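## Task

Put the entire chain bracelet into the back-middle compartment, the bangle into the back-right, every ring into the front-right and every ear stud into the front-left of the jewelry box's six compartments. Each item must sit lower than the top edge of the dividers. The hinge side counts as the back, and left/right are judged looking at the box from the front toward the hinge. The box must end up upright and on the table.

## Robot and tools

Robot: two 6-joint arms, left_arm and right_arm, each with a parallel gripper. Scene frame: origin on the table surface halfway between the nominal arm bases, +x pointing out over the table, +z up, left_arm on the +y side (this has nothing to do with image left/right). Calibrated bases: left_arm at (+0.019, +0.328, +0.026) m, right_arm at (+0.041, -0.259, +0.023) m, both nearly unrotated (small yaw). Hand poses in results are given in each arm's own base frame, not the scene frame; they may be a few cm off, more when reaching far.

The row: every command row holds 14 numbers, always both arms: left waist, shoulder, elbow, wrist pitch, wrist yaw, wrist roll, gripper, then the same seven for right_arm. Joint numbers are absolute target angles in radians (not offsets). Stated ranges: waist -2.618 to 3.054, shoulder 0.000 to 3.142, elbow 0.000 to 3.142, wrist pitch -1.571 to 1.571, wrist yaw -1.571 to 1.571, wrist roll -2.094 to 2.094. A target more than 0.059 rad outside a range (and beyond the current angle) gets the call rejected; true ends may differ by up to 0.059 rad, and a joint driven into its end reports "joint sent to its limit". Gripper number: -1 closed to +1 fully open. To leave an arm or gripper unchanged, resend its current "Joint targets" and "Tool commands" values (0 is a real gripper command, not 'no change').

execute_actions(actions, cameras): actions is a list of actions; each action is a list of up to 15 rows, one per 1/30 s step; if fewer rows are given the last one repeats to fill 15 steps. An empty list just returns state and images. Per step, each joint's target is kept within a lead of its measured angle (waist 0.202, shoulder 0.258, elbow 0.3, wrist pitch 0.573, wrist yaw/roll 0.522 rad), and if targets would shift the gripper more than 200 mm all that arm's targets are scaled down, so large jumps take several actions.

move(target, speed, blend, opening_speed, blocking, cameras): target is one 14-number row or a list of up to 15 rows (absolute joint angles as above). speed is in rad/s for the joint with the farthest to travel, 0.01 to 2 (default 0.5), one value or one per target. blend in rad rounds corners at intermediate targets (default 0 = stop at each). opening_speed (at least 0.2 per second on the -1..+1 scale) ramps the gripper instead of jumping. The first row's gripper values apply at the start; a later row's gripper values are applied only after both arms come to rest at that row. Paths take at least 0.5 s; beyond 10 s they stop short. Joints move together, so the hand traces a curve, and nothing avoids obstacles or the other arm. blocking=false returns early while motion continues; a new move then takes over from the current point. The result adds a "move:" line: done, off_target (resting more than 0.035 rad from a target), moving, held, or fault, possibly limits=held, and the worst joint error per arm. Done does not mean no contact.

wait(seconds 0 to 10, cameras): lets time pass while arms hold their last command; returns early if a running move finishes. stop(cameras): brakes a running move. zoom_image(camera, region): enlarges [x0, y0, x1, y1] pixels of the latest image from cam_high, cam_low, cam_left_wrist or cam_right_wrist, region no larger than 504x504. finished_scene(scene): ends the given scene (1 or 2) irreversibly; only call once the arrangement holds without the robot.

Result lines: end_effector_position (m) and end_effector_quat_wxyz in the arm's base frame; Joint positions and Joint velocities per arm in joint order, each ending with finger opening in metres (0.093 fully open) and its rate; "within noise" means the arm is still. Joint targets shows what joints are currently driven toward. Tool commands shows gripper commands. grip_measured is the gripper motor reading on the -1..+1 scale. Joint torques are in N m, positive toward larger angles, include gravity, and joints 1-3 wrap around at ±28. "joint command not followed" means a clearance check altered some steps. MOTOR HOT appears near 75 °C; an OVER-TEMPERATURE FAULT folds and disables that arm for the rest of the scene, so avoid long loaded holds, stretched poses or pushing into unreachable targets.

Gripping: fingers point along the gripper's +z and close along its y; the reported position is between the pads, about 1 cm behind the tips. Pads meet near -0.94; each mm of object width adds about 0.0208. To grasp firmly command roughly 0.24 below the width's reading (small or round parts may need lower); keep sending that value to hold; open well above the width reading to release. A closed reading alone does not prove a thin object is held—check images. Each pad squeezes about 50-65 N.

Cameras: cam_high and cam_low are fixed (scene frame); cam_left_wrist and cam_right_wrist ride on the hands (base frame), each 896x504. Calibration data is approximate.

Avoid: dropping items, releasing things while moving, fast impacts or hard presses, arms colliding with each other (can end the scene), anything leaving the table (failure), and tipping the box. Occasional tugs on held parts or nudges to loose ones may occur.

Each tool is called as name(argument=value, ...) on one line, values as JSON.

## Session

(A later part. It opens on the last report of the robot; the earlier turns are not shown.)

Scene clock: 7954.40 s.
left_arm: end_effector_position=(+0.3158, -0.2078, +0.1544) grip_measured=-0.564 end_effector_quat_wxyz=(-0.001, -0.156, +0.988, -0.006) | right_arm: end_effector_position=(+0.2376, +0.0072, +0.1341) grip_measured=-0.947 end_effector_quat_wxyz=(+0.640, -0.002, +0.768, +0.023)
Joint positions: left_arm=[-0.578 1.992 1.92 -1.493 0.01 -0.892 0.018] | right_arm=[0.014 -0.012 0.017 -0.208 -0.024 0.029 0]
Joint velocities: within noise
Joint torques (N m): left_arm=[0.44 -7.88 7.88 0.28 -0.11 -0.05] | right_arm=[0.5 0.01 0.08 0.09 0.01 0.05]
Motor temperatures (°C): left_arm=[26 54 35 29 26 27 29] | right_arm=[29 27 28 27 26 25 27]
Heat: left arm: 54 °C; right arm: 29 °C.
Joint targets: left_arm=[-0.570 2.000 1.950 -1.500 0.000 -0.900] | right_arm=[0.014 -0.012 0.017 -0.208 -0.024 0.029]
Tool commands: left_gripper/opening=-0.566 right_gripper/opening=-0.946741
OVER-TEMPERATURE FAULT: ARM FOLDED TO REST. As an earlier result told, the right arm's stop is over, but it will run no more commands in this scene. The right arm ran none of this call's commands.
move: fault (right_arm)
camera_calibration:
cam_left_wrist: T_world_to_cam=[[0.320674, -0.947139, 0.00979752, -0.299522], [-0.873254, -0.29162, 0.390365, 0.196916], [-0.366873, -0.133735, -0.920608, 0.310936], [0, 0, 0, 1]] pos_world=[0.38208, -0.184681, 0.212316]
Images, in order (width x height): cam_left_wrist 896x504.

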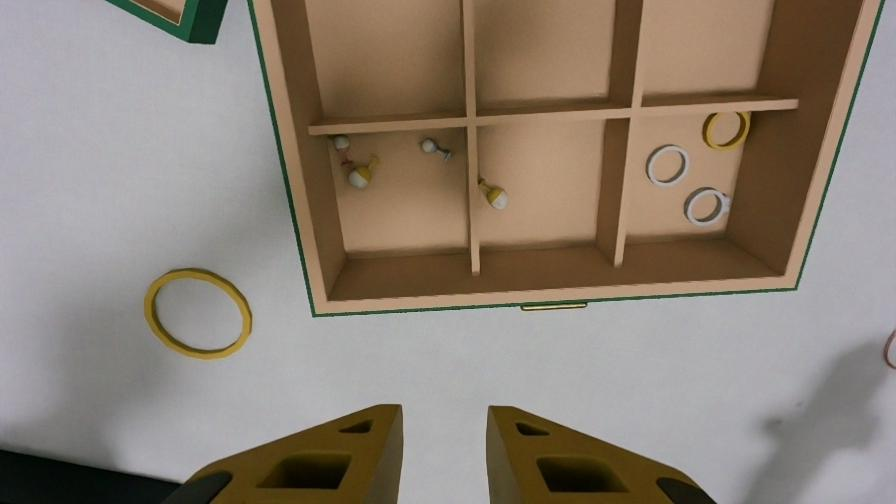

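move(target=[[-0.57,2.35,2.25,-1.56,0.13,0.65,-0.63,0.014,-0.012,0.017,-0.208,-0.024,0.029,-0.946763],[-0.57,2.437,2.11,-1.457,0.155,0.65,-0.63,0.014,-0.012,0.017,-0.208,-0.024,0.029,-0.946763]], speed=[0.6,0.3], cameras=["cam_left_wrist"])

Scene clock: 7999.53 s.
left_arm: end_effector_position=(+0.3391, -0.2491, +0.0279) grip_measured=-0.628 end_effector_quat_wxyz=(-0.107, +0.562, +0.817, -0.073) | right_arm: end_effector_position=(+0.2376, +0.0072, +0.1341) grip_measured=-0.947 end_effector_quat_wxyz=(+0.640, -0.002, +0.768, +0.023)
Joint positions: left_arm=[-0.578 2.438 2.113 -1.466 0.14 0.642 0.015] | right_arm=[0.014 -0.012 0.017 -0.208 -0.024 0.029 0]
Joint velocities: within noise
Joint torques (N m): left_arm=[0.44 -11.44 4.66 -0.01 0.34 0.13] | right_arm=[0.47 0.02 0.1 0.09 0.01 0.05]
Motor temperatures (°C): left_arm=[26 54 38 28 26 27 28] | right_arm=[29 27 28 27 26 25 27]
Heat: left arm: 54 °C; right arm: 29 °C.
Joint targets: left_arm=[-0.570 2.437 2.110 -1.457 0.155 0.650] | right_arm=[0.014 -0.012 0.017 -0.208 -0.024 0.029]
Tool commands: left_gripper/opening=-0.63 right_gripper/opening=-0.946741
OVER-TEMPERATURE FAULT: ARM FOLDED TO REST. As an earlier result told, the right arm's stop is over, but it will run no more commands in this scene. The right arm ran none of this call's commands.
move: fault (right_arm)
camera_calibration:
cam_left_wrist: T_world_to_cam=[[-0.898034, -0.370344, 0.237448, 0.205722], [-0.230571, 0.855897, 0.462902, 0.320504], [-0.374663, 0.360952, -0.854014, 0.321574], [0, 0, 0, 1]] pos_world=[0.379126, -0.314203, 0.0774189]
Images, in order (width x height): cam_left_wrist 896x504.

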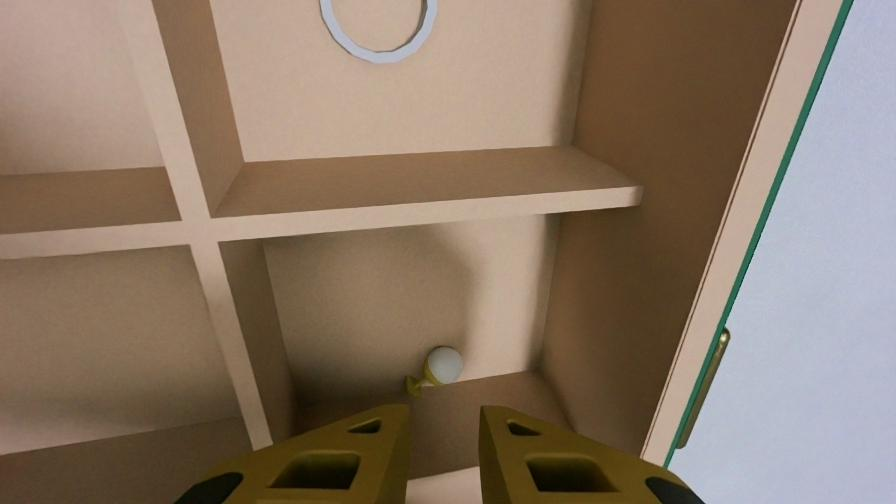

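move(target=[[-0.597,2.437,2.018,-1.367,0.155,0.65,-0.63,0.014,-0.012,0.017,-0.208,-0.024,0.029,-0.946763]], speed=[0.1], cameras=["cam_left_wrist"])

Scene clock: 8024.00 s.
left_arm: end_effector_position=(+0.3341, -0.2520, +0.0060) grip_measured=-0.628 end_effector_quat_wxyz=(-0.107, +0.567, +0.814, -0.073) | right_arm: end_effector_position=(+0.2376, +0.0072, +0.1341) grip_measured=-0.947 end_effector_quat_wxyz=(+0.640, -0.002, +0.768, +0.023)
Joint positions: left_arm=[-0.59 2.438 2.026 -1.376 0.141 0.643 0.015] | right_arm=[0.014 -0.012 0.017 -0.208 -0.024 0.029 0]
Joint velocities: within noise
Joint torques (N m): left_arm=[-0.75 -11.43 4.26 -0.02 0.34 0.13] | right_arm=[0.5 0.02 0.1 0.09 0.01 0.05]
Motor temperatures (°C): left_arm=[26 59 37 28 26 27 28] | right_arm=[29 27 28 27 26 25 27]
Heat: left arm: 59 °C; right arm: 29 °C.
Joint targets: left_arm=[-0.597 2.437 2.018 -1.367 0.155 0.650] | right_arm=[0.014 -0.012 0.017 -0.208 -0.024 0.029]
Tool commands: left_gripper/opening=-0.63 right_gripper/opening=-0.946741
OVER-TEMPERATURE FAULT: ARM FOLDED TO REST. As an earlier result told, the right arm's stop is over, but it will run no more commands in this scene. The right arm ran none of this call's commands.
move: fault (right_arm)
camera_calibration:
cam_left_wrist: T_world_to_cam=[[-0.903045, -0.358343, 0.236856, 0.210021], [-0.220301, 0.859738, 0.460781, 0.329584], [-0.368752, 0.363926, -0.855325, 0.300794], [0, 0, 0, 1]] pos_world=[0.373185, -0.317563, 0.0556654]
Images, in order (width x height): cam_left_wrist 896x504.

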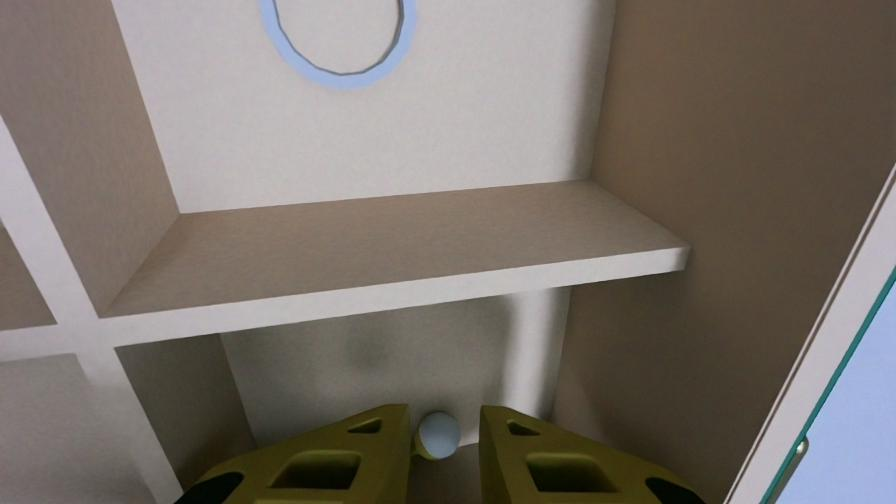

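move(target=[[-0.580,2.437,1.983,-1.345,0.155,0.65,-0.63,0.014,-0.012,0.017,-0.208,-0.024,0.029,-0.946763]], speed=[0.1], cameras=["cam_left_wrist"])

Scene clock: 8039.17 s.
left_arm: end_effector_position=(+0.3302, -0.2494, -0.0020) grip_measured=-0.628 end_effector_quat_wxyz=(-0.113, +0.566, +0.813, -0.073) | right_arm: end_effector_position=(+0.2376, +0.0072, +0.1341) grip_measured=-0.947 end_effector_quat_wxyz=(+0.640, -0.002, +0.768, +0.023)
Joint positions: left_arm=[-0.59 2.438 1.991 -1.354 0.141 0.643 0.015] | right_arm=[0.014 -0.012 0.017 -0.208 -0.024 0.029 0]
Joint velocities: within noise
Joint torques (N m): left_arm=[0.64 -11.37 4.21 -0.04 0.34 0.13] | right_arm=[0.49 0.03 0.09 0.09 0.01 0.05]
Motor temperatures (°C): left_arm=[26 61 36 28 26 27 28] | right_arm=[29 27 28 27 26 25 27]
Heat: left arm: 61 °C; right arm: 29 °C.
Joint targets: left_arm=[-0.580 2.437 1.983 -1.345 0.155 0.650] | right_arm=[0.014 -0.012 0.017 -0.208 -0.024 0.029]
Tool commands: left_gripper/opening=-0.63 right_gripper/opening=-0.94674
OVER-TEMPERATURE FAULT: ARM FOLDED TO REST. As an earlier result told, the right arm's stop is over, but it will run no more commands in this scene. The right arm ran none of this call's commands.
move: fault (right_arm)
camera_calibration:
cam_left_wrist: T_world_to_cam=[[-0.900453, -0.360077, 0.243984, 0.208044], [-0.215289, 0.856382, 0.469319, 0.327678], [-0.377934, 0.370073, -0.848653, 0.296132], [0, 0, 0, 1]] pos_world=[0.369798, -0.315296, 0.0467686]
Images, in order (width x height): cam_left_wrist 896x504.

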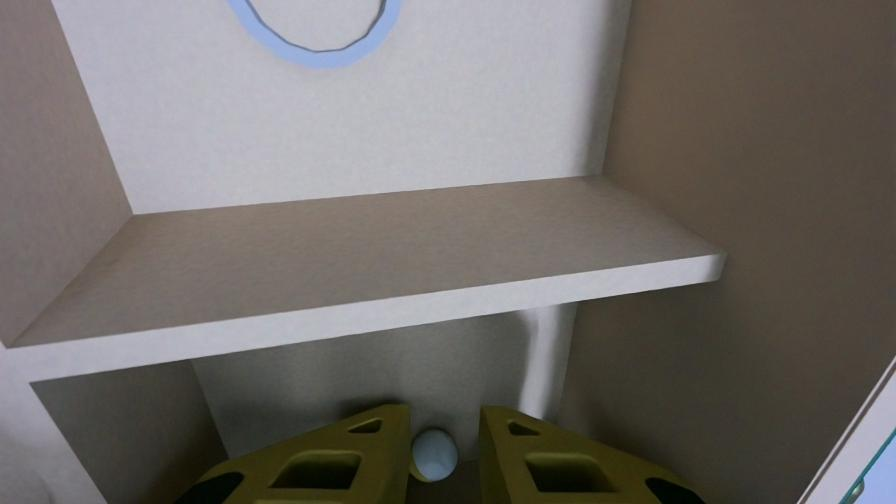

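move(target=[[-0.570,2.437,1.983,-1.355,0.155,0.65,-0.63,0.014,-0.012,0.017,-0.208,-0.024,0.029,-0.946763],[-0.570,2.437,1.965,-1.332,0.155,0.65,-0.63,0.014,-0.012,0.017,-0.208,-0.024,0.029,-0.946763]], speed=0.1, cameras=["cam_left_wrist"])

Scene clock: 8059.97 s.
left_arm: end_effector_position=(+0.3308, -0.2449, -0.0060) grip_measured=-0.628 end_effector_quat_wxyz=(-0.115, +0.561, +0.816, -0.076) | right_arm: end_effector_position=(+0.2376, +0.0072, +0.1341) grip_measured=-0.947 end_effector_quat_wxyz=(+0.640, -0.002, +0.768, +0.023)
Joint positions: left_arm=[-0.578 2.438 1.973 -1.342 0.146 0.643 0.015] | right_arm=[0.014 -0.012 0.017 -0.208 -0.024 0.029 0]
Joint velocities: within noise
Joint torques (N m): left_arm=[0.43 -11.36 4.16 -0.03 0.28 0.13] | right_arm=[0.49 0.02 0.09 0.09 0.01 0.05]
Motor temperatures (°C): left_arm=[26 63 35 28 26 27 28] | right_arm=[29 27 28 27 26 25 27]
Heat: left arm: 63 °C; right arm: 29 °C.
Joint targets: left_arm=[-0.570 2.437 1.965 -1.332 0.155 0.650] | right_arm=[0.014 -0.012 0.017 -0.208 -0.024 0.029]
Tool commands: left_gripper/opening=-0.63 right_gripper/opening=-0.94674
OVER-TEMPERATURE FAULT: ARM FOLDED TO REST. As an earlier result told, the right arm's stop is over, but it will run no more commands in this scene. The right arm ran none of this call's commands.
move: fault (right_arm)
camera_calibration:
cam_left_wrist: T_world_to_cam=[[-0.893694, -0.371492, 0.251605, 0.206176], [-0.222865, 0.854246, 0.469675, 0.327802], [-0.389413, 0.363672, -0.846227, 0.293571], [0, 0, 0, 1]] pos_world=[0.371634, -0.310194, 0.042593]
Images, in order (width x height): cam_left_wrist 896x504.

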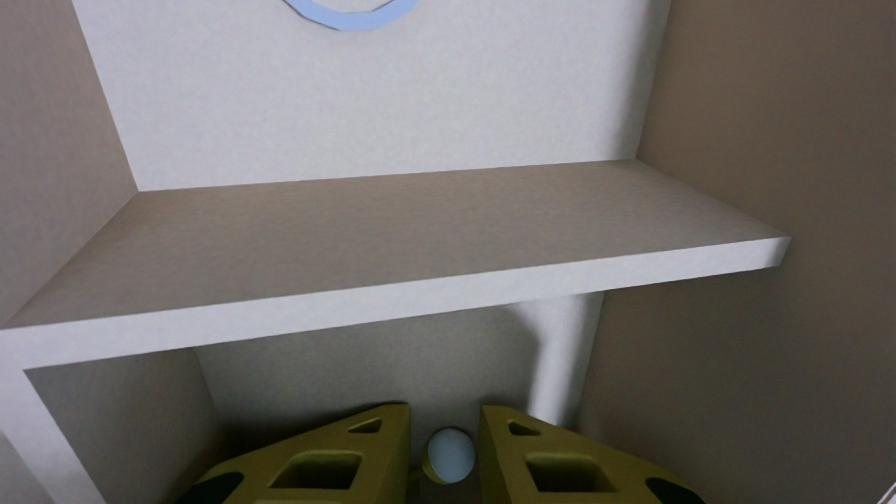

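move(target=[[-0.570,2.437,1.965,-1.332,0.155,0.65,-1,0.014,-0.012,0.017,-0.208,-0.024,0.029,-0.946763]], opening_speed=0.3, cameras=["cam_left_wrist"])

Scene clock: 8066.93 s.
left_arm: end_effector_position=(+0.3311, -0.2452, -0.0061) grip_measured=-0.889 end_effector_quat_wxyz=(-0.114, +0.561, +0.817, -0.076) | right_arm: end_effector_position=(+0.2376, +0.0072, +0.1341) grip_measured=-0.947 end_effector_quat_wxyz=(+0.640, -0.002, +0.768, +0.023)
Joint positions: left_arm=[-0.578 2.438 1.973 -1.34 0.146 0.643 0.003] | right_arm=[0.014 -0.012 0.017 -0.208 -0.024 0.029 0]
Joint velocities: left_arm=[0.002 0.002 0.012 0.007 0.022 -0.022 -0.004] | right_arm=[within noise]
Joint torques (N m): left_arm=[0.43 -11.34 4.16 -0.06 0.28 0.13] | right_arm=[0.49 0.02 0.09 0.09 0.01 0.05]
Motor temperatures (°C): left_arm=[26 63 35 28 26 27 28] | right_arm=[29 27 28 27 26 25 27]
Heat: left arm: 63 °C; right arm: 29 °C.
Joint targets: left_arm=[-0.570 2.437 1.965 -1.332 0.155 0.650] | right_arm=[0.014 -0.012 0.017 -0.208 -0.024 0.029]
Tool commands: left_gripper/opening=-1.0 right_gripper/opening=-0.94674
OVER-TEMPERATURE FAULT: ARM FOLDED TO REST. As an earlier result told, the right arm's stop is over, but it will run no more commands in this scene. The right arm ran none of this call's commands.
move: fault (right_arm)
camera_calibration:
cam_left_wrist: T_world_to_cam=[[-0.894095, -0.371231, 0.250563, 0.206637], [-0.223615, 0.854735, 0.468428, 0.328504], [-0.38806, 0.36279, -0.847227, 0.293045], [0, 0, 0, 1]] pos_world=[0.37193, -0.310387, 0.0426191]
Images, in order (width x height): cam_left_wrist 896x504.

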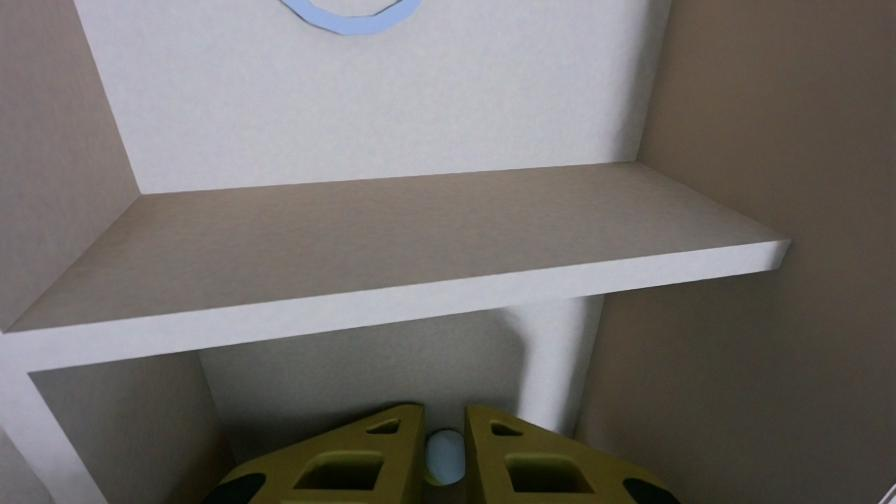

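move(target=[[-0.570,2.43,2.15,-1.47,0.155,0.65,-1,0.014,-0.012,0.017,-0.208,-0.024,0.029,-0.946763],[-0.570,2.25,2.27,-1.57,0.1,0.65,-1,0.014,-0.012,0.017,-0.208,-0.024,0.029,-0.946763]], speed=[0.12,0.3], cameras=["cam_left_wrist"])

Scene clock: 8076.87 s.
left_arm: end_effector_position=(+0.3524, -0.2530, +0.1257) grip_measured=-0.906 end_effector_quat_wxyz=(-0.008, +0.572, +0.818, -0.058) | right_arm: end_effector_position=(+0.2376, +0.0072, +0.1341) grip_measured=-0.947 end_effector_quat_wxyz=(+0.640, -0.002, +0.768, +0.023)
Joint positions: left_arm=[-0.578 2.278 2.249 -1.562 0.116 0.643 0.002] | right_arm=[0.014 -0.012 0.017 -0.208 -0.024 0.029 0]
Joint velocities: within noise
Joint torques (N m): left_arm=[0.43 -13.19 6.97 0.26 0 0.12] | right_arm=[0.49 0.01 0.1 0.09 0.01 0.05]
Motor temperatures (°C): left_arm=[26 64 35 28 26 27 28] | right_arm=[29 27 28 27 26 25 27]
Heat: left arm: 64 °C; right arm: 29 °C.
Joint targets: left_arm=[-0.570 2.250 2.270 -1.570 0.100 0.650] | right_arm=[0.014 -0.012 0.017 -0.208 -0.024 0.029]
Tool commands: left_gripper/opening=-1.0 right_gripper/opening=-0.94674
OVER-TEMPERATURE FAULT: ARM FOLDED TO REST. As an earlier result told, the right arm's stop is over, but it will run no more commands in this scene. The right arm ran none of this call's commands.
move: fault (right_arm)
camera_calibration:
cam_left_wrist: T_world_to_cam=[[-0.93043, -0.351351, 0.104173, 0.225996], [-0.29946, 0.892792, 0.33652, 0.331144], [-0.211241, 0.281912, -0.935897, 0.344142], [0, 0, 0, 1]] pos_world=[0.382135, -0.313257, 0.187103]
Images, in order (width x height): cam_left_wrist 896x504.

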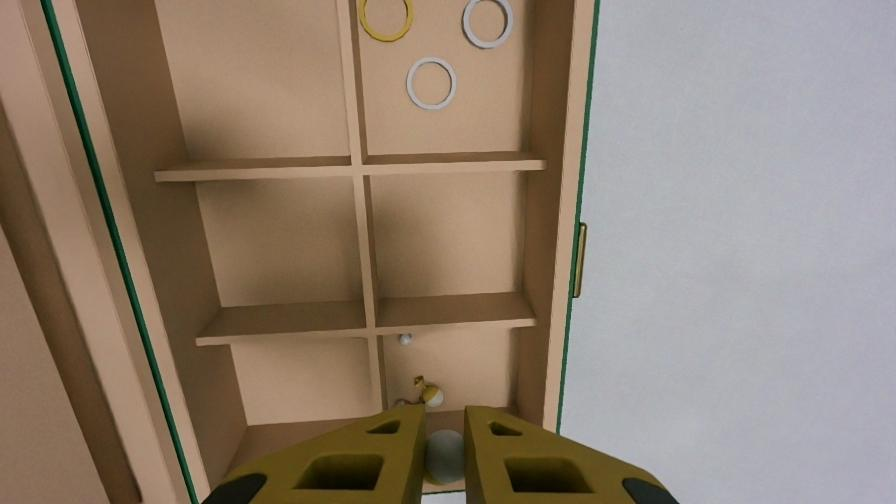

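move(target=[[-0.445,2.10,1.90,-1.50,0.235,0.77,-1,0.014,-0.012,0.017,-0.208,-0.024,0.029,-0.946763],[-0.445,2.188,1.675,-1.268,0.235,0.77,-1,0.014,-0.012,0.017,-0.208,-0.024,0.029,-0.946763]], speed=[0.3,0.2], cameras=["cam_left_wrist"])

Scene clock: 8110.63 s.
left_arm: end_effector_position=(+0.3138, -0.1924, +0.0311) grip_measured=-0.906 end_effector_quat_wxyz=(-0.085, +0.554, +0.819, -0.124) | right_arm: end_effector_position=(+0.2376, +0.0072, +0.1341) grip_measured=-0.947 end_effector_quat_wxyz=(+0.640, -0.002, +0.768, +0.023)
Joint positions: left_arm=[-0.45 2.183 1.681 -1.277 0.22 0.762 0.002] | right_arm=[0.014 -0.012 0.017 -0.208 -0.024 0.029 0]
Joint velocities: within noise
Joint torques (N m): left_arm=[0.2 -9.22 4.31 0.04 0.4 0.15] | right_arm=[0.47 0.02 0.1 0.09 0.01 0.05]
Motor temperatures (°C): left_arm=[26 65 36 28 26 27 29] | right_arm=[29 27 28 27 26 25 27]
Heat: left arm: 65 °C; right arm: 29 °C.
Joint targets: left_arm=[-0.445 2.188 1.675 -1.268 0.235 0.770] | right_arm=[0.014 -0.012 0.017 -0.208 -0.024 0.029]
Tool commands: left_gripper/opening=-1.0 right_gripper/opening=-0.94674
OVER-TEMPERATURE FAULT: ARM FOLDED TO REST. As an earlier result told, the right arm's stop is over, but it will run no more commands in this scene. The right arm ran none of this call's commands.
move: fault (right_arm)
camera_calibration:
cam_left_wrist: T_world_to_cam=[[-0.881484, -0.367806, 0.296149, 0.196638], [-0.247073, 0.893693, 0.374523, 0.279837], [-0.402418, 0.256966, -0.878652, 0.283825], [0, 0, 0, 1]] pos_world=[0.35669, -0.250698, 0.0863436]
Images, in order (width x height): cam_left_wrist 896x504.

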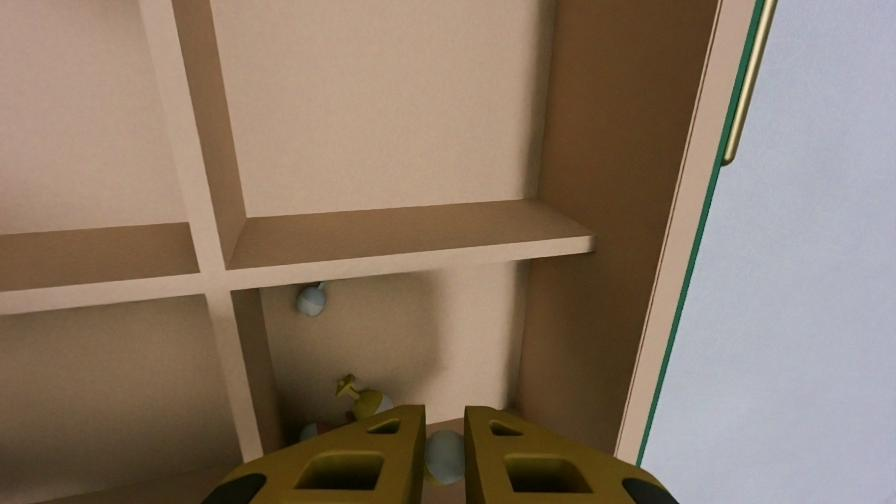

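move(target=[[-0.470,2.188,1.665,-1.268,0.235,0.77,-1,0.014,-0.012,0.017,-0.208,-0.024,0.029,-0.946763],[-0.470,2.211,1.585,-1.157,0.235,0.77,-1,0.014,-0.012,0.017,-0.208,-0.024,0.029,-0.946763]], speed=[0.2,0.1], cameras=["cam_left_wrist"])

Scene clock: 8136.07 s.
left_arm: end_effector_position=(+0.3074, -0.1954, +0.0018) grip_measured=-0.906 end_effector_quat_wxyz=(-0.085, +0.560, +0.815, -0.124) | right_arm: end_effector_position=(+0.2376, +0.0072, +0.1341) grip_measured=-0.947 end_effector_quat_wxyz=(+0.640, -0.002, +0.768, +0.023)
Joint positions: left_arm=[-0.465 2.203 1.593 -1.166 0.221 0.762 0.002] | right_arm=[0.014 -0.012 0.017 -0.208 -0.024 0.029 0]
Joint velocities: within noise
Joint torques (N m): left_arm=[-0.61 -8.98 4.07 0 0.39 0.14] | right_arm=[0.49 0.02 0.1 0.09 0.01 0.05]
Motor temperatures (°C): left_arm=[26 61 35 28 26 27 29] | right_arm=[29 27 28 27 26 25 27]
Heat: left arm: 61 °C; right arm: 29 °C.
Joint targets: left_arm=[-0.470 2.211 1.585 -1.157 0.235 0.770] | right_arm=[0.014 -0.012 0.017 -0.208 -0.024 0.029]
Tool commands: left_gripper/opening=-1.0 right_gripper/opening=-0.94674
OVER-TEMPERATURE FAULT: ARM FOLDED TO REST. As an earlier result told, the right arm's stop is over, but it will run no more commands in this scene. The right arm ran none of this call's commands.
move: fault (right_arm)
camera_calibration:
cam_left_wrist: T_world_to_cam=[[-0.887249, -0.354036, 0.295716, 0.203027], [-0.233964, 0.897863, 0.372965, 0.28873], [-0.397556, 0.261725, -0.87946, 0.255721], [0, 0, 0, 1]] pos_world=[0.349351, -0.25429, 0.0571717]
Images, in order (width x height): cam_left_wrist 896x504.

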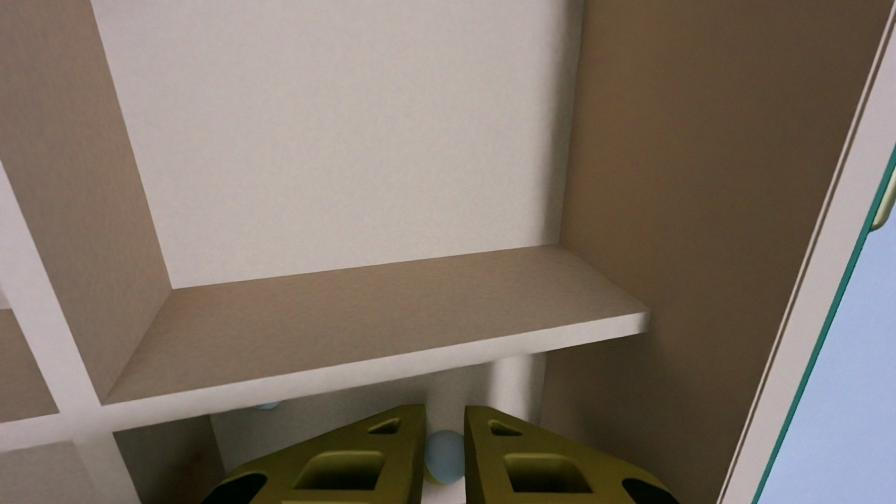

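move(target=[[-0.470,2.211,1.585,-1.157,0.235,0.77,-0.64,0.014,-0.012,0.017,-0.208,-0.024,0.029,-0.946763],[-0.470,2.17,1.70,-1.29,0.235,0.77,-0.64,0.014,-0.012,0.017,-0.208,-0.024,0.029,-0.946763],[-0.47,2.0,1.95,-1.5,0.1,0.6,-0.64,0.014,-0.012,0.017,-0.208,-0.024,0.029,-0.946763],[-0.65,1.45,1.85,-1.45,0,-0.87,-0.64,0.014,-0.012,0.017,-0.208,-0.024,0.029,-0.946763]], speed=[0.1,0.15,0.4,0.7], opening_speed=0.3, cameras=["cam_left_wrist","cam_high"])

Scene clock: 8149.77 s.
left_arm: end_effector_position=(+0.2475, -0.1883, +0.3138) grip_measured=-0.642 end_effector_quat_wxyz=(+0.177, -0.104, +0.963, -0.175) | right_arm: end_effector_position=(+0.2376, +0.0072, +0.1341) grip_measured=-0.947 end_effector_quat_wxyz=(+0.640, -0.002, +0.768, +0.023)
Joint positions: left_arm=[-0.643 1.463 1.861 -1.466 0.015 -0.861 0.014] | right_arm=[0.014 -0.012 0.017 -0.208 -0.024 0.029 0]
Joint velocities: within noise
Joint torques (N m): left_arm=[-0.79 -5.26 4.01 1.39 -0.17 -0.03] | right_arm=[0.5 0.01 0.09 0.09 0.01 0.05]
Motor temperatures (°C): left_arm=[26 60 35 28 26 27 29] | right_arm=[29 27 28 27 26 25 27]
Heat: left arm: 60 °C; right arm: 29 °C.
Joint targets: left_arm=[-0.650 1.450 1.850 -1.450 0.000 -0.870] | right_arm=[0.014 -0.012 0.017 -0.208 -0.024 0.029]
Tool commands: left_gripper/opening=-0.64 right_gripper/opening=-0.94674
OVER-TEMPERATURE FAULT: ARM FOLDED TO REST. As an earlier result told, the right arm's stop is over, but it will run no more commands in this scene. The right arm ran none of this call's commands.
move: fault (right_arm)
camera_calibration:
cam_left_wrist: T_world_to_cam=[[0.149528, -0.914187, 0.376701, -0.327333], [-0.988738, -0.13587, 0.0627386, 0.241449], [-0.00617244, -0.38184, -0.924208, 0.300419], [0, 0, 0, 1]] pos_world=[0.289529, -0.151726, 0.385808]
Images, in order (width x height): cam_high 896x504, cam_left_wrist 896x504.

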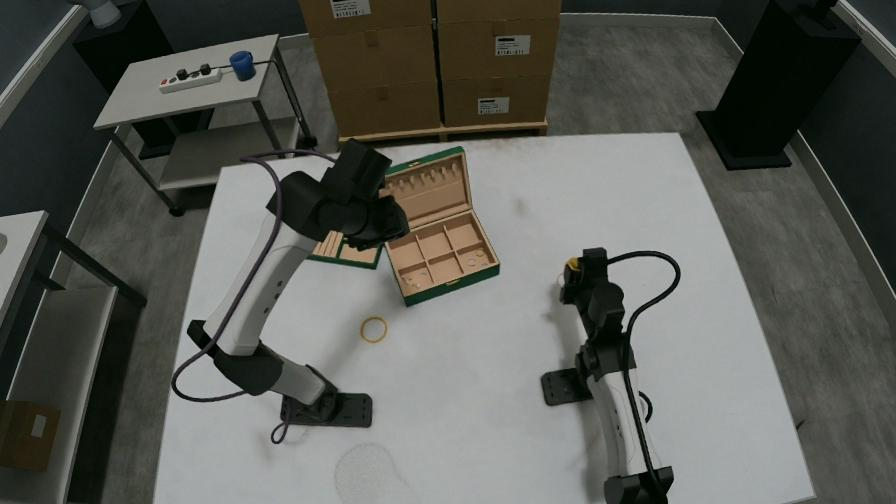

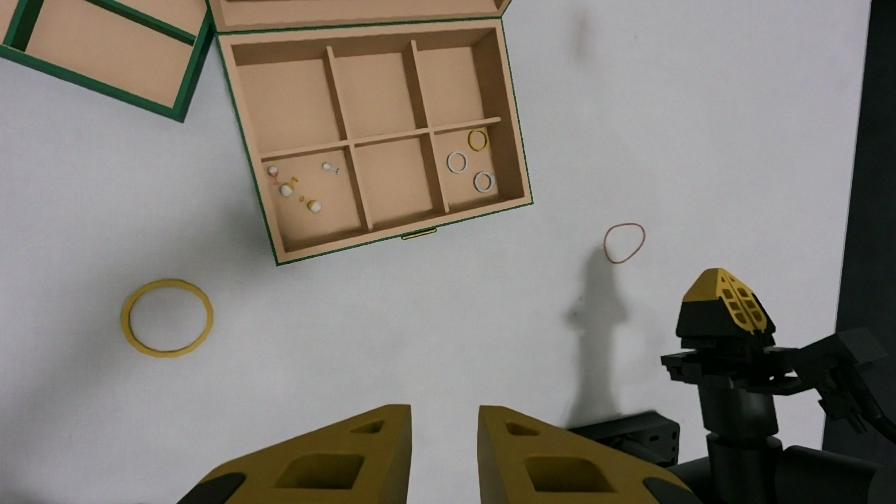

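move(target=[[-0.40,1.35,1.2,-1.3,0,1.57,-0.5,0.014,-0.012,0.017,-0.208,-0.024,0.029,-0.946763],[-0.39,1.523,0.96,-0.976,0,1.575,-0.5,0.014,-0.012,0.017,-0.208,-0.024,0.029,-0.946763]], speed=[0.8,0.4], cameras=["cam_left_wrist"])

Scene clock: 8230.73 s.
left_arm: end_effector_position=(+0.2325, -0.1003, +0.0567) grip_measured=-0.502 end_effector_quat_wxyz=(+0.015, +0.832, +0.555, +0.002) | right_arm: end_effector_position=(+0.2376, +0.0072, +0.1341) grip_measured=-0.947 end_effector_quat_wxyz=(+0.640, -0.002, +0.768, +0.023)
Joint positions: left_arm=[-0.398 1.52 0.965 -0.988 0.014 1.567 0.021] | right_arm=[0.014 -0.012 0.017 -0.208 -0.024 0.029 0]
Joint velocities: within noise
Joint torques (N m): left_arm=[0.47 -4.55 4.7 0.48 -0.04 0.12] | right_arm=[0.47 0.02 0.1 0.09 0.01 0.05]
Motor temperatures (°C): left_arm=[26 51 34 33 26 27 28] | right_arm=[29 27 28 27 26 25 27]
Heat: left arm: 51 °C; right arm: 29 °C.
Joint targets: left_arm=[-0.390 1.523 0.960 -0.976 0.000 1.575] | right_arm=[0.014 -0.012 0.017 -0.208 -0.024 0.029]
Tool commands: left_gripper/opening=-0.5 right_gripper/opening=-0.94674
OVER-TEMPERATURE FAULT: ARM FOLDED TO REST. As an earlier result told, the right arm's stop is over, but it will run no more commands in this scene. The right arm ran none of this call's commands.
move: fault (right_arm)
camera_calibration:
cam_left_wrist: T_world_to_cam=[[-0.927681, 0.372304, -0.0282426, 0.254687], [0.335689, 0.864777, 0.373462, 0.0295335], [0.163465, 0.336973, -0.927215, 0.129181], [0, 0, 0, 1]] pos_world=[0.205238, -0.163891, 0.115942]
Images, in order (width x height): cam_left_wrist 896x504.

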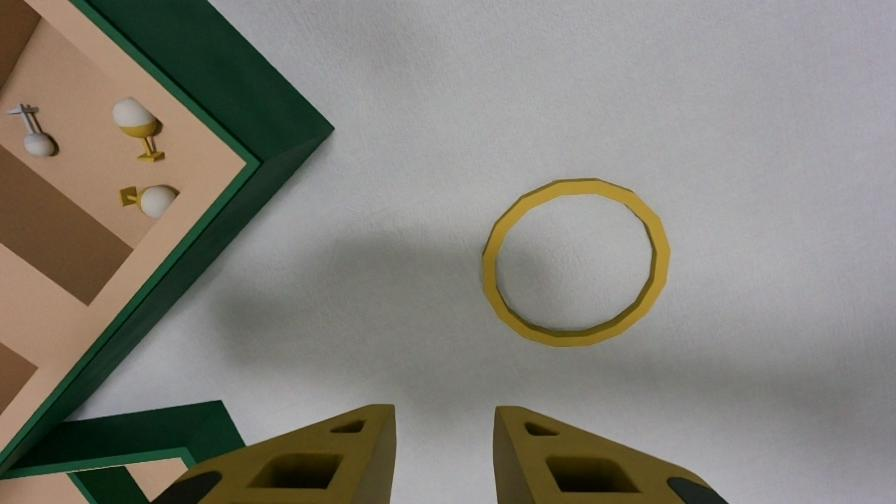

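move(target=[-0.398,1.546,0.833,-0.857,0.014,1.567,-0.3,0.014,-0.012,0.017,-0.208,-0.024,0.029,-0.946763], cameras=["cam_left_wrist"])

Scene clock: 8286.27 s.
left_arm: end_effector_position=(+0.2183, -0.0943, +0.0224) grip_measured=-0.302 end_effector_quat_wxyz=(+0.003, +0.832, +0.555, -0.006) | right_arm: end_effector_position=(+0.2376, +0.0072, +0.1341) grip_measured=-0.947 end_effector_quat_wxyz=(+0.640, -0.002, +0.768, +0.023)
Joint positions: left_arm=[-0.398 1.542 0.839 -0.869 0.014 1.567 0.031] | right_arm=[0.014 -0.012 0.017 -0.208 -0.024 0.029 0]
Joint velocities: within noise
Joint torques (N m): left_arm=[-0.17 -4.26 4.34 0.43 0.12 0.03] | right_arm=[0.5 0.02 0.1 0.09 0.01 0.05]
Motor temperatures (°C): left_arm=[26 49 35 30 26 27 28] | right_arm=[29 27 28 27 26 25 27]
Heat: left arm: 49 °C; right arm: 29 °C.
Joint targets: left_arm=[-0.398 1.546 0.833 -0.857 0.014 1.567] | right_arm=[0.014 -0.012 0.017 -0.208 -0.024 0.029]
Tool commands: left_gripper/opening=-0.3 right_gripper/opening=-0.946739
OVER-TEMPERATURE FAULT: ARM FOLDED TO REST. As an earlier result told, the right arm's stop is over, but it will run no more commands in this scene. The right arm ran none of this call's commands.
move: fault (right_arm)
camera_calibration:
cam_left_wrist: T_world_to_cam=[[-0.927907, 0.372812, 0.000355229, 0.23774], [0.345873, 0.860501, 0.374046, 0.0393371], [0.139143, 0.347202, -0.92741, 0.103889], [0, 0, 0, 1]] pos_world=[0.192539, -0.158552, 0.0815491]
Images, in order (width x height): cam_left_wrist 896x504.

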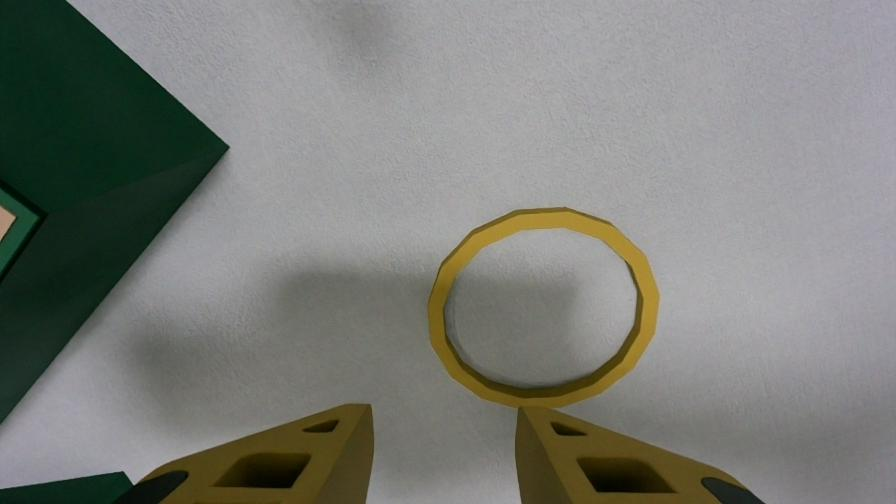

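move(target=[[-0.438,1.57,0.82,-0.81,0.014,1.567,-0.3,0.014,-0.012,0.017,-0.208,-0.024,0.029,-0.946763],[-0.434,1.638,0.744,-0.672,0.014,1.567,-0.3,0.014,-0.012,0.017,-0.208,-0.024,0.029,-0.946763]], cameras=["cam_left_wrist"], speed=0.3)

Scene clock: 8297.57 s.
left_arm: end_effector_position=(+0.2163, -0.1022, -0.0166) grip_measured=-0.302 end_effector_quat_wxyz=(+0.005, +0.841, +0.541, -0.005) | right_arm: end_effector_position=(+0.2376, +0.0072, +0.1341) grip_measured=-0.947 end_effector_quat_wxyz=(+0.640, -0.002, +0.768, +0.023)
Joint positions: left_arm=[-0.432 1.633 0.75 -0.684 0.014 1.567 0.031] | right_arm=[0.014 -0.012 0.017 -0.208 -0.024 0.029 0]
Joint velocities: within noise
Joint torques (N m): left_arm=[-0.36 -4.51 3.85 0.4 0.12 0.03] | right_arm=[0.47 0.02 0.1 0.09 0.01 0.05]
Motor temperatures (°C): left_arm=[26 49 35 30 26 27 28] | right_arm=[29 27 28 27 26 25 27]
Heat: left arm: 49 °C; right arm: 29 °C.
Joint targets: left_arm=[-0.434 1.638 0.744 -0.672 0.014 1.567] | right_arm=[0.014 -0.012 0.017 -0.208 -0.024 0.029]
Tool commands: left_gripper/opening=-0.3 right_gripper/opening=-0.94674
OVER-TEMPERATURE FAULT: ARM FOLDED TO REST. As an earlier result told, the right arm's stop is over, but it will run no more commands in this scene. The right arm ran none of this call's commands.
move: fault (right_arm)
camera_calibration:
cam_left_wrist: T_world_to_cam=[[-0.914861, 0.403742, -0.0046033, 0.239166], [0.372875, 0.849183, 0.373968, 0.0543587], [0.154896, 0.340413, -0.92743, 0.0667046], [0, 0, 0, 1]] pos_world=[0.188202, -0.165429, 0.0426363]
Images, in order (width x height): cam_left_wrist 896x504.

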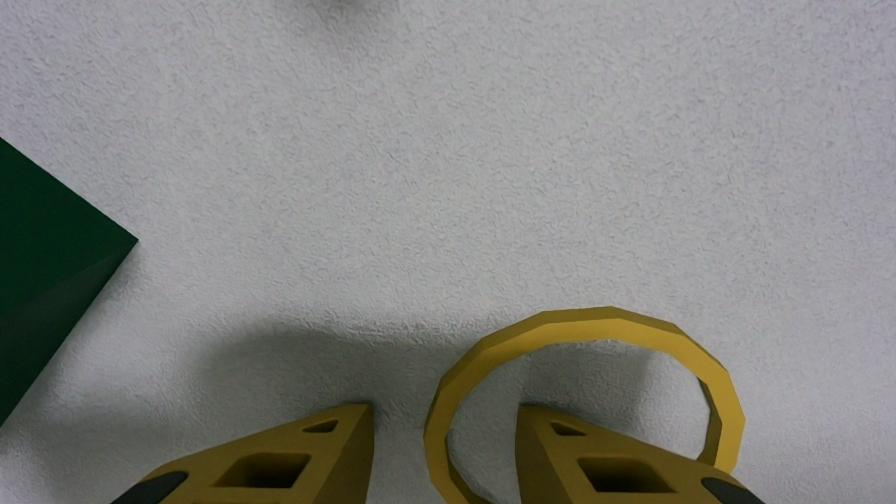

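move(target=[[-0.434,1.638,0.744,-0.672,0.014,1.567,-1,0.014,-0.012,0.017,-0.208,-0.024,0.029,-0.946763],[-0.434,1.535,0.866,-0.902,0.014,1.567,-1,0.014,-0.012,0.017,-0.208,-0.024,0.029,-0.946763],[-0.434,1.487,1.23,-1.314,0.014,1.567,-1,0.014,-0.012,0.017,-0.208,-0.024,0.029,-0.946763]], cameras=["cam_left_wrist"], opening_speed=0.4, blend=[0,0.1,0], speed=0.4)

Scene clock: 8311.90 s.
left_arm: end_effector_position=(+0.2219, -0.1048, +0.1184) grip_measured=-0.973 end_effector_quat_wxyz=(-0.013, +0.841, +0.541, -0.016) | right_arm: end_effector_position=(+0.2376, +0.0072, +0.1341) grip_measured=-0.947 end_effector_quat_wxyz=(+0.640, -0.002, +0.768, +0.023)
Joint positions: left_arm=[-0.432 1.507 1.202 -1.305 0.014 1.567 0] | right_arm=[0.014 -0.012 0.017 -0.208 -0.024 0.029 0]
Joint velocities: within noise
Joint torques (N m): left_arm=[-0.38 -6.57 7.69 0.14 0.12 0.03] | right_arm=[0.49 0.01 0.1 0.09 0.01 0.05]
Motor temperatures (°C): left_arm=[26 49 34 30 26 27 28] | right_arm=[29 27 28 27 26 25 27]
Heat: left arm: 49 °C; right arm: 29 °C.
Joint targets: left_arm=[-0.434 1.487 1.230 -1.314 0.014 1.567] | right_arm=[0.014 -0.012 0.017 -0.208 -0.024 0.029]
Tool commands: left_gripper/opening=-1.0 right_gripper/opening=-0.94674
OVER-TEMPERATURE FAULT: ARM FOLDED TO REST. As an earlier result told, the right arm's stop is over, but it will run no more commands in this scene. The right arm ran none of this call's commands.
move: fault (right_arm)
camera_calibration:
cam_left_wrist: T_world_to_cam=[[-0.914198, 0.403436, 0.0384884, 0.240624], [0.387527, 0.842435, 0.374335, 0.0000002022], [0.118596, 0.357131, -0.926495, 0.201546], [0, 0, 0, 1]] pos_world=[0.196075, -0.169055, 0.17747]
Images, in order (width x height): cam_left_wrist 896x504.

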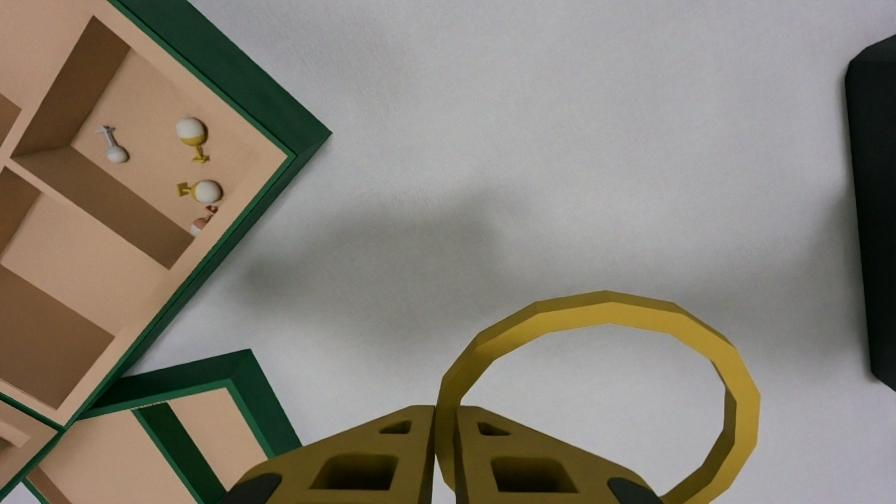

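move(target=[[-0.434,1.487,1.6,-1.5,0.014,1.3,-1,0.014,-0.012,0.017,-0.208,-0.024,0.029,-0.946763],[-0.71,2.2,2.55,-1.5,-0.4595,0.541,-1,0.014,-0.012,0.017,-0.208,-0.024,0.029,-0.946763],[-0.71,2.464,2.5,-1.34,-0.4595,0.541,-1,0.014,-0.012,0.017,-0.208,-0.024,0.029,-0.946763]], cameras=["cam_left_wrist","cam_high"], blend=[0.1,0.1,0], speed=0.6)

Scene clock: 8332.97 s.
left_arm: end_effector_position=(+0.4463, -0.2852, +0.1227) grip_measured=-0.973 end_effector_quat_wxyz=(+0.133, +0.547, +0.800, +0.208) | right_arm: end_effector_position=(+0.2376, +0.0072, +0.1341) grip_measured=-0.947 end_effector_quat_wxyz=(+0.640, -0.002, +0.768, +0.023)
Joint positions: left_arm=[-0.705 2.475 2.498 -1.354 -0.442 0.549 0] | right_arm=[0.014 -0.012 0.017 -0.208 -0.024 0.029 0]
Joint velocities: within noise
Joint torques (N m): left_arm=[-0.58 -13.08 5.64 0.93 -0.4 -0.09] | right_arm=[0.5 0.01 0.09 0.09 0.01 0.05]
Motor temperatures (°C): left_arm=[26 50 37 30 26 27 28] | right_arm=[29 27 28 27 26 25 27]
Heat: left arm: 50 °C; right arm: 29 °C.
Joint targets: left_arm=[-0.710 2.464 2.500 -1.340 -0.460 0.541] | right_arm=[0.014 -0.012 0.017 -0.208 -0.024 0.029]
Tool commands: left_gripper/opening=-1.0 right_gripper/opening=-0.94674
OVER-TEMPERATURE FAULT: ARM FOLDED TO REST. As an earlier result told, the right arm's stop is over, but it will run no more commands in this scene. The right arm ran none of this call's commands.
move: fault (right_arm)
camera_calibration:
cam_left_wrist: T_world_to_cam=[[-0.814698, -0.326393, -0.479306, 0.329318], [-0.517564, 0.782045, 0.347179, 0.45346], [0.261522, 0.530918, -0.80606, 0.214378], [0, 0, 0, 1]] pos_world=[0.446925, -0.360957, 0.173214]
Images, in order (width x height): cam_high 896x504, cam_left_wrist 896x504.

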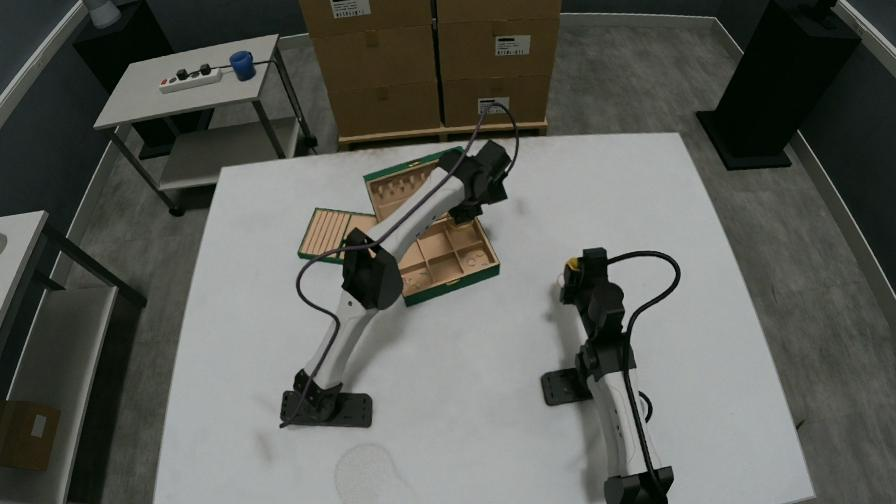

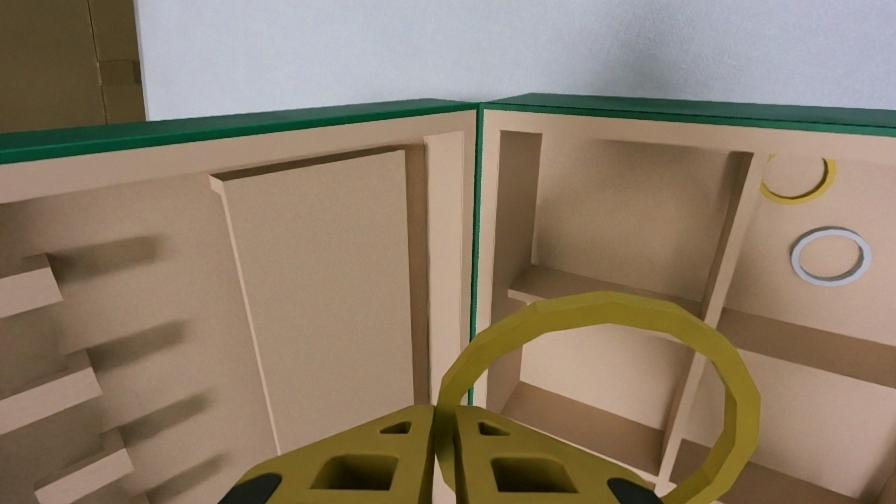

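move(target=[-0.72,2.508,2.35,-1.177,-0.475,0.541,-1,0.014,-0.012,0.017,-0.208,-0.024,0.029,-0.946763], cameras=["cam_left_wrist"], speed=0.3)

Scene clock: 8400.47 s.
left_arm: end_effector_position=(+0.4535, -0.2922, +0.0729) grip_measured=-0.973 end_effector_quat_wxyz=(+0.128, +0.549, +0.797, +0.215) | right_arm: end_effector_position=(+0.2376, +0.0072, +0.1341) grip_measured=-0.947 end_effector_quat_wxyz=(+0.640, -0.002, +0.768, +0.023)
Joint positions: left_arm=[-0.71 2.507 2.354 -1.192 -0.457 0.548 0] | right_arm=[0.014 -0.012 0.017 -0.208 -0.024 0.029 0]
Joint velocities: within noise
Joint torques (N m): left_arm=[-0.94 -12.3 5.3 0.86 -0.42 -0.09] | right_arm=[0.49 0.02 0.09 0.09 0.01 0.06]
Motor temperatures (°C): left_arm=[26 63 37 31 27 27 29] | right_arm=[29 27 28 27 26 25 27]
Heat: left arm: 63 °C; right arm: 29 °C.
Joint targets: left_arm=[-0.720 2.508 2.350 -1.177 -0.475 0.541] | right_arm=[0.014 -0.012 0.017 -0.208 -0.024 0.029]
Tool commands: left_gripper/opening=-1.0 right_gripper/opening=-0.946739
OVER-TEMPERATURE FAULT: ARM FOLDED TO REST. As an earlier result told, the right arm's stop is over, but it will run no more commands in this scene. The right arm ran none of this call's commands.
move: fault (right_arm)
camera_calibration:
cam_left_wrist: T_world_to_cam=[[-0.815237, -0.316177, -0.485201, 0.312768], [-0.516497, 0.775911, 0.362206, 0.476614], [0.261951, 0.545889, -0.795856, 0.179483], [0, 0, 0, 1]] pos_world=[0.454134, -0.368898, 0.121966]
Images, in order (width x height): cam_left_wrist 896x504.

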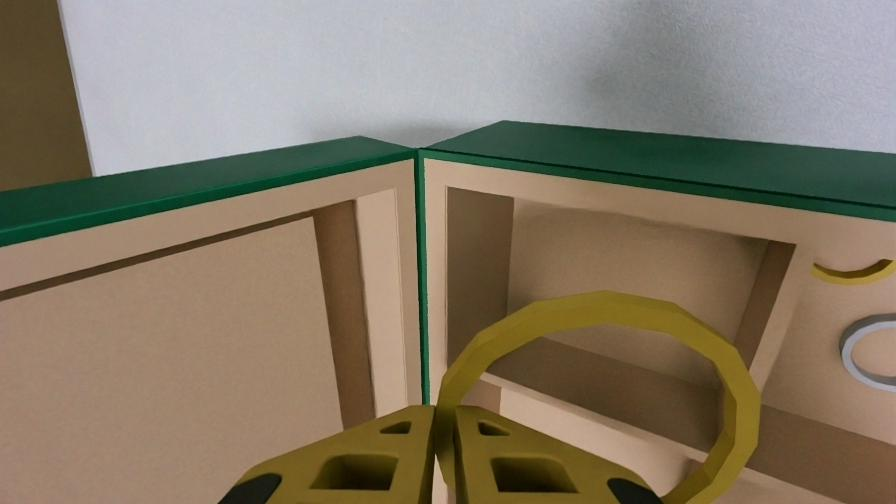

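move(target=[[-0.735,2.552,2.413,-1.196,-0.48,0.541,-1,0.014,-0.012,0.017,-0.208,-0.024,0.029,-0.946763],[-0.735,2.549,2.29,-1.075,-0.48,0.541,-1,0.014,-0.012,0.017,-0.208,-0.024,0.029,-0.946763]], cameras=["cam_left_wrist"], speed=0.3)

Scene clock: 8424.17 s.
left_arm: end_effector_position=(+0.4515, -0.3027, +0.0400) grip_measured=-0.973 end_effector_quat_wxyz=(+0.124, +0.557, +0.791, +0.221) | right_arm: end_effector_position=(+0.2376, +0.0072, +0.1341) grip_measured=-0.947 end_effector_quat_wxyz=(+0.640, -0.002, +0.768, +0.023)
Joint positions: left_arm=[-0.731 2.548 2.299 -1.11 -0.469 0.548 0] | right_arm=[0.014 -0.012 0.017 -0.208 -0.024 0.029 0]
Joint velocities: within noise
Joint torques (N m): left_arm=[-0.51 -12.31 4.86 1.08 -0.34 -0.08] | right_arm=[0.49 0.03 0.08 0.09 0.01 0.05]
Motor temperatures (°C): left_arm=[26 62 36 32 27 27 29] | right_arm=[29 27 28 27 26 25 27]
Heat: left arm: 62 °C; right arm: 29 °C.
Joint targets: left_arm=[-0.735 2.549 2.290 -1.075 -0.480 0.541] | right_arm=[0.014 -0.012 0.017 -0.208 -0.024 0.029]
Tool commands: left_gripper/opening=-1.0 right_gripper/opening=-0.946739
OVER-TEMPERATURE FAULT: ARM FOLDED TO REST. As an earlier result told, the right arm's stop is over, but it will run no more commands in this scene. The right arm ran none of this call's commands.
move: fault (right_arm)
camera_calibration:
cam_left_wrist: T_world_to_cam=[[-0.822172, -0.292472, -0.488358, 0.30227], [-0.501433, 0.778188, 0.378138, 0.488884], [0.26944, 0.555773, -0.786459, 0.158772], [0, 0, 0, 1]] pos_world=[0.450881, -0.380279, 0.0876184]
Images, in order (width x height): cam_left_wrist 896x504.

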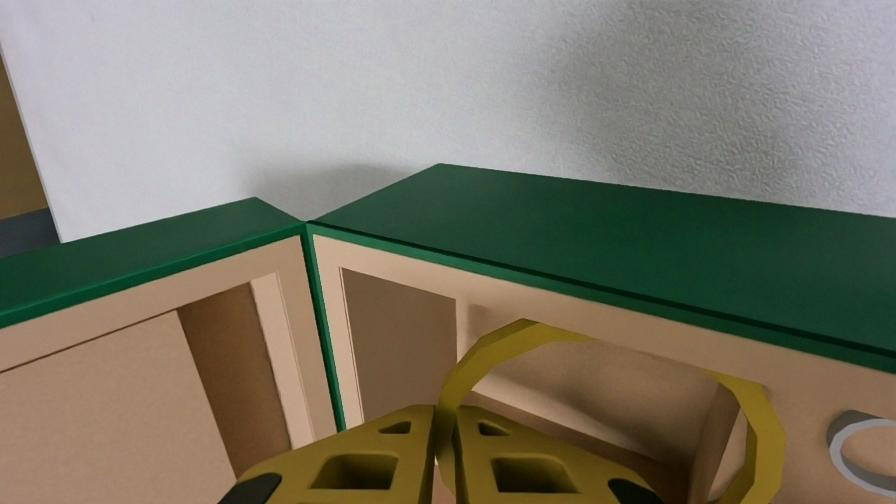

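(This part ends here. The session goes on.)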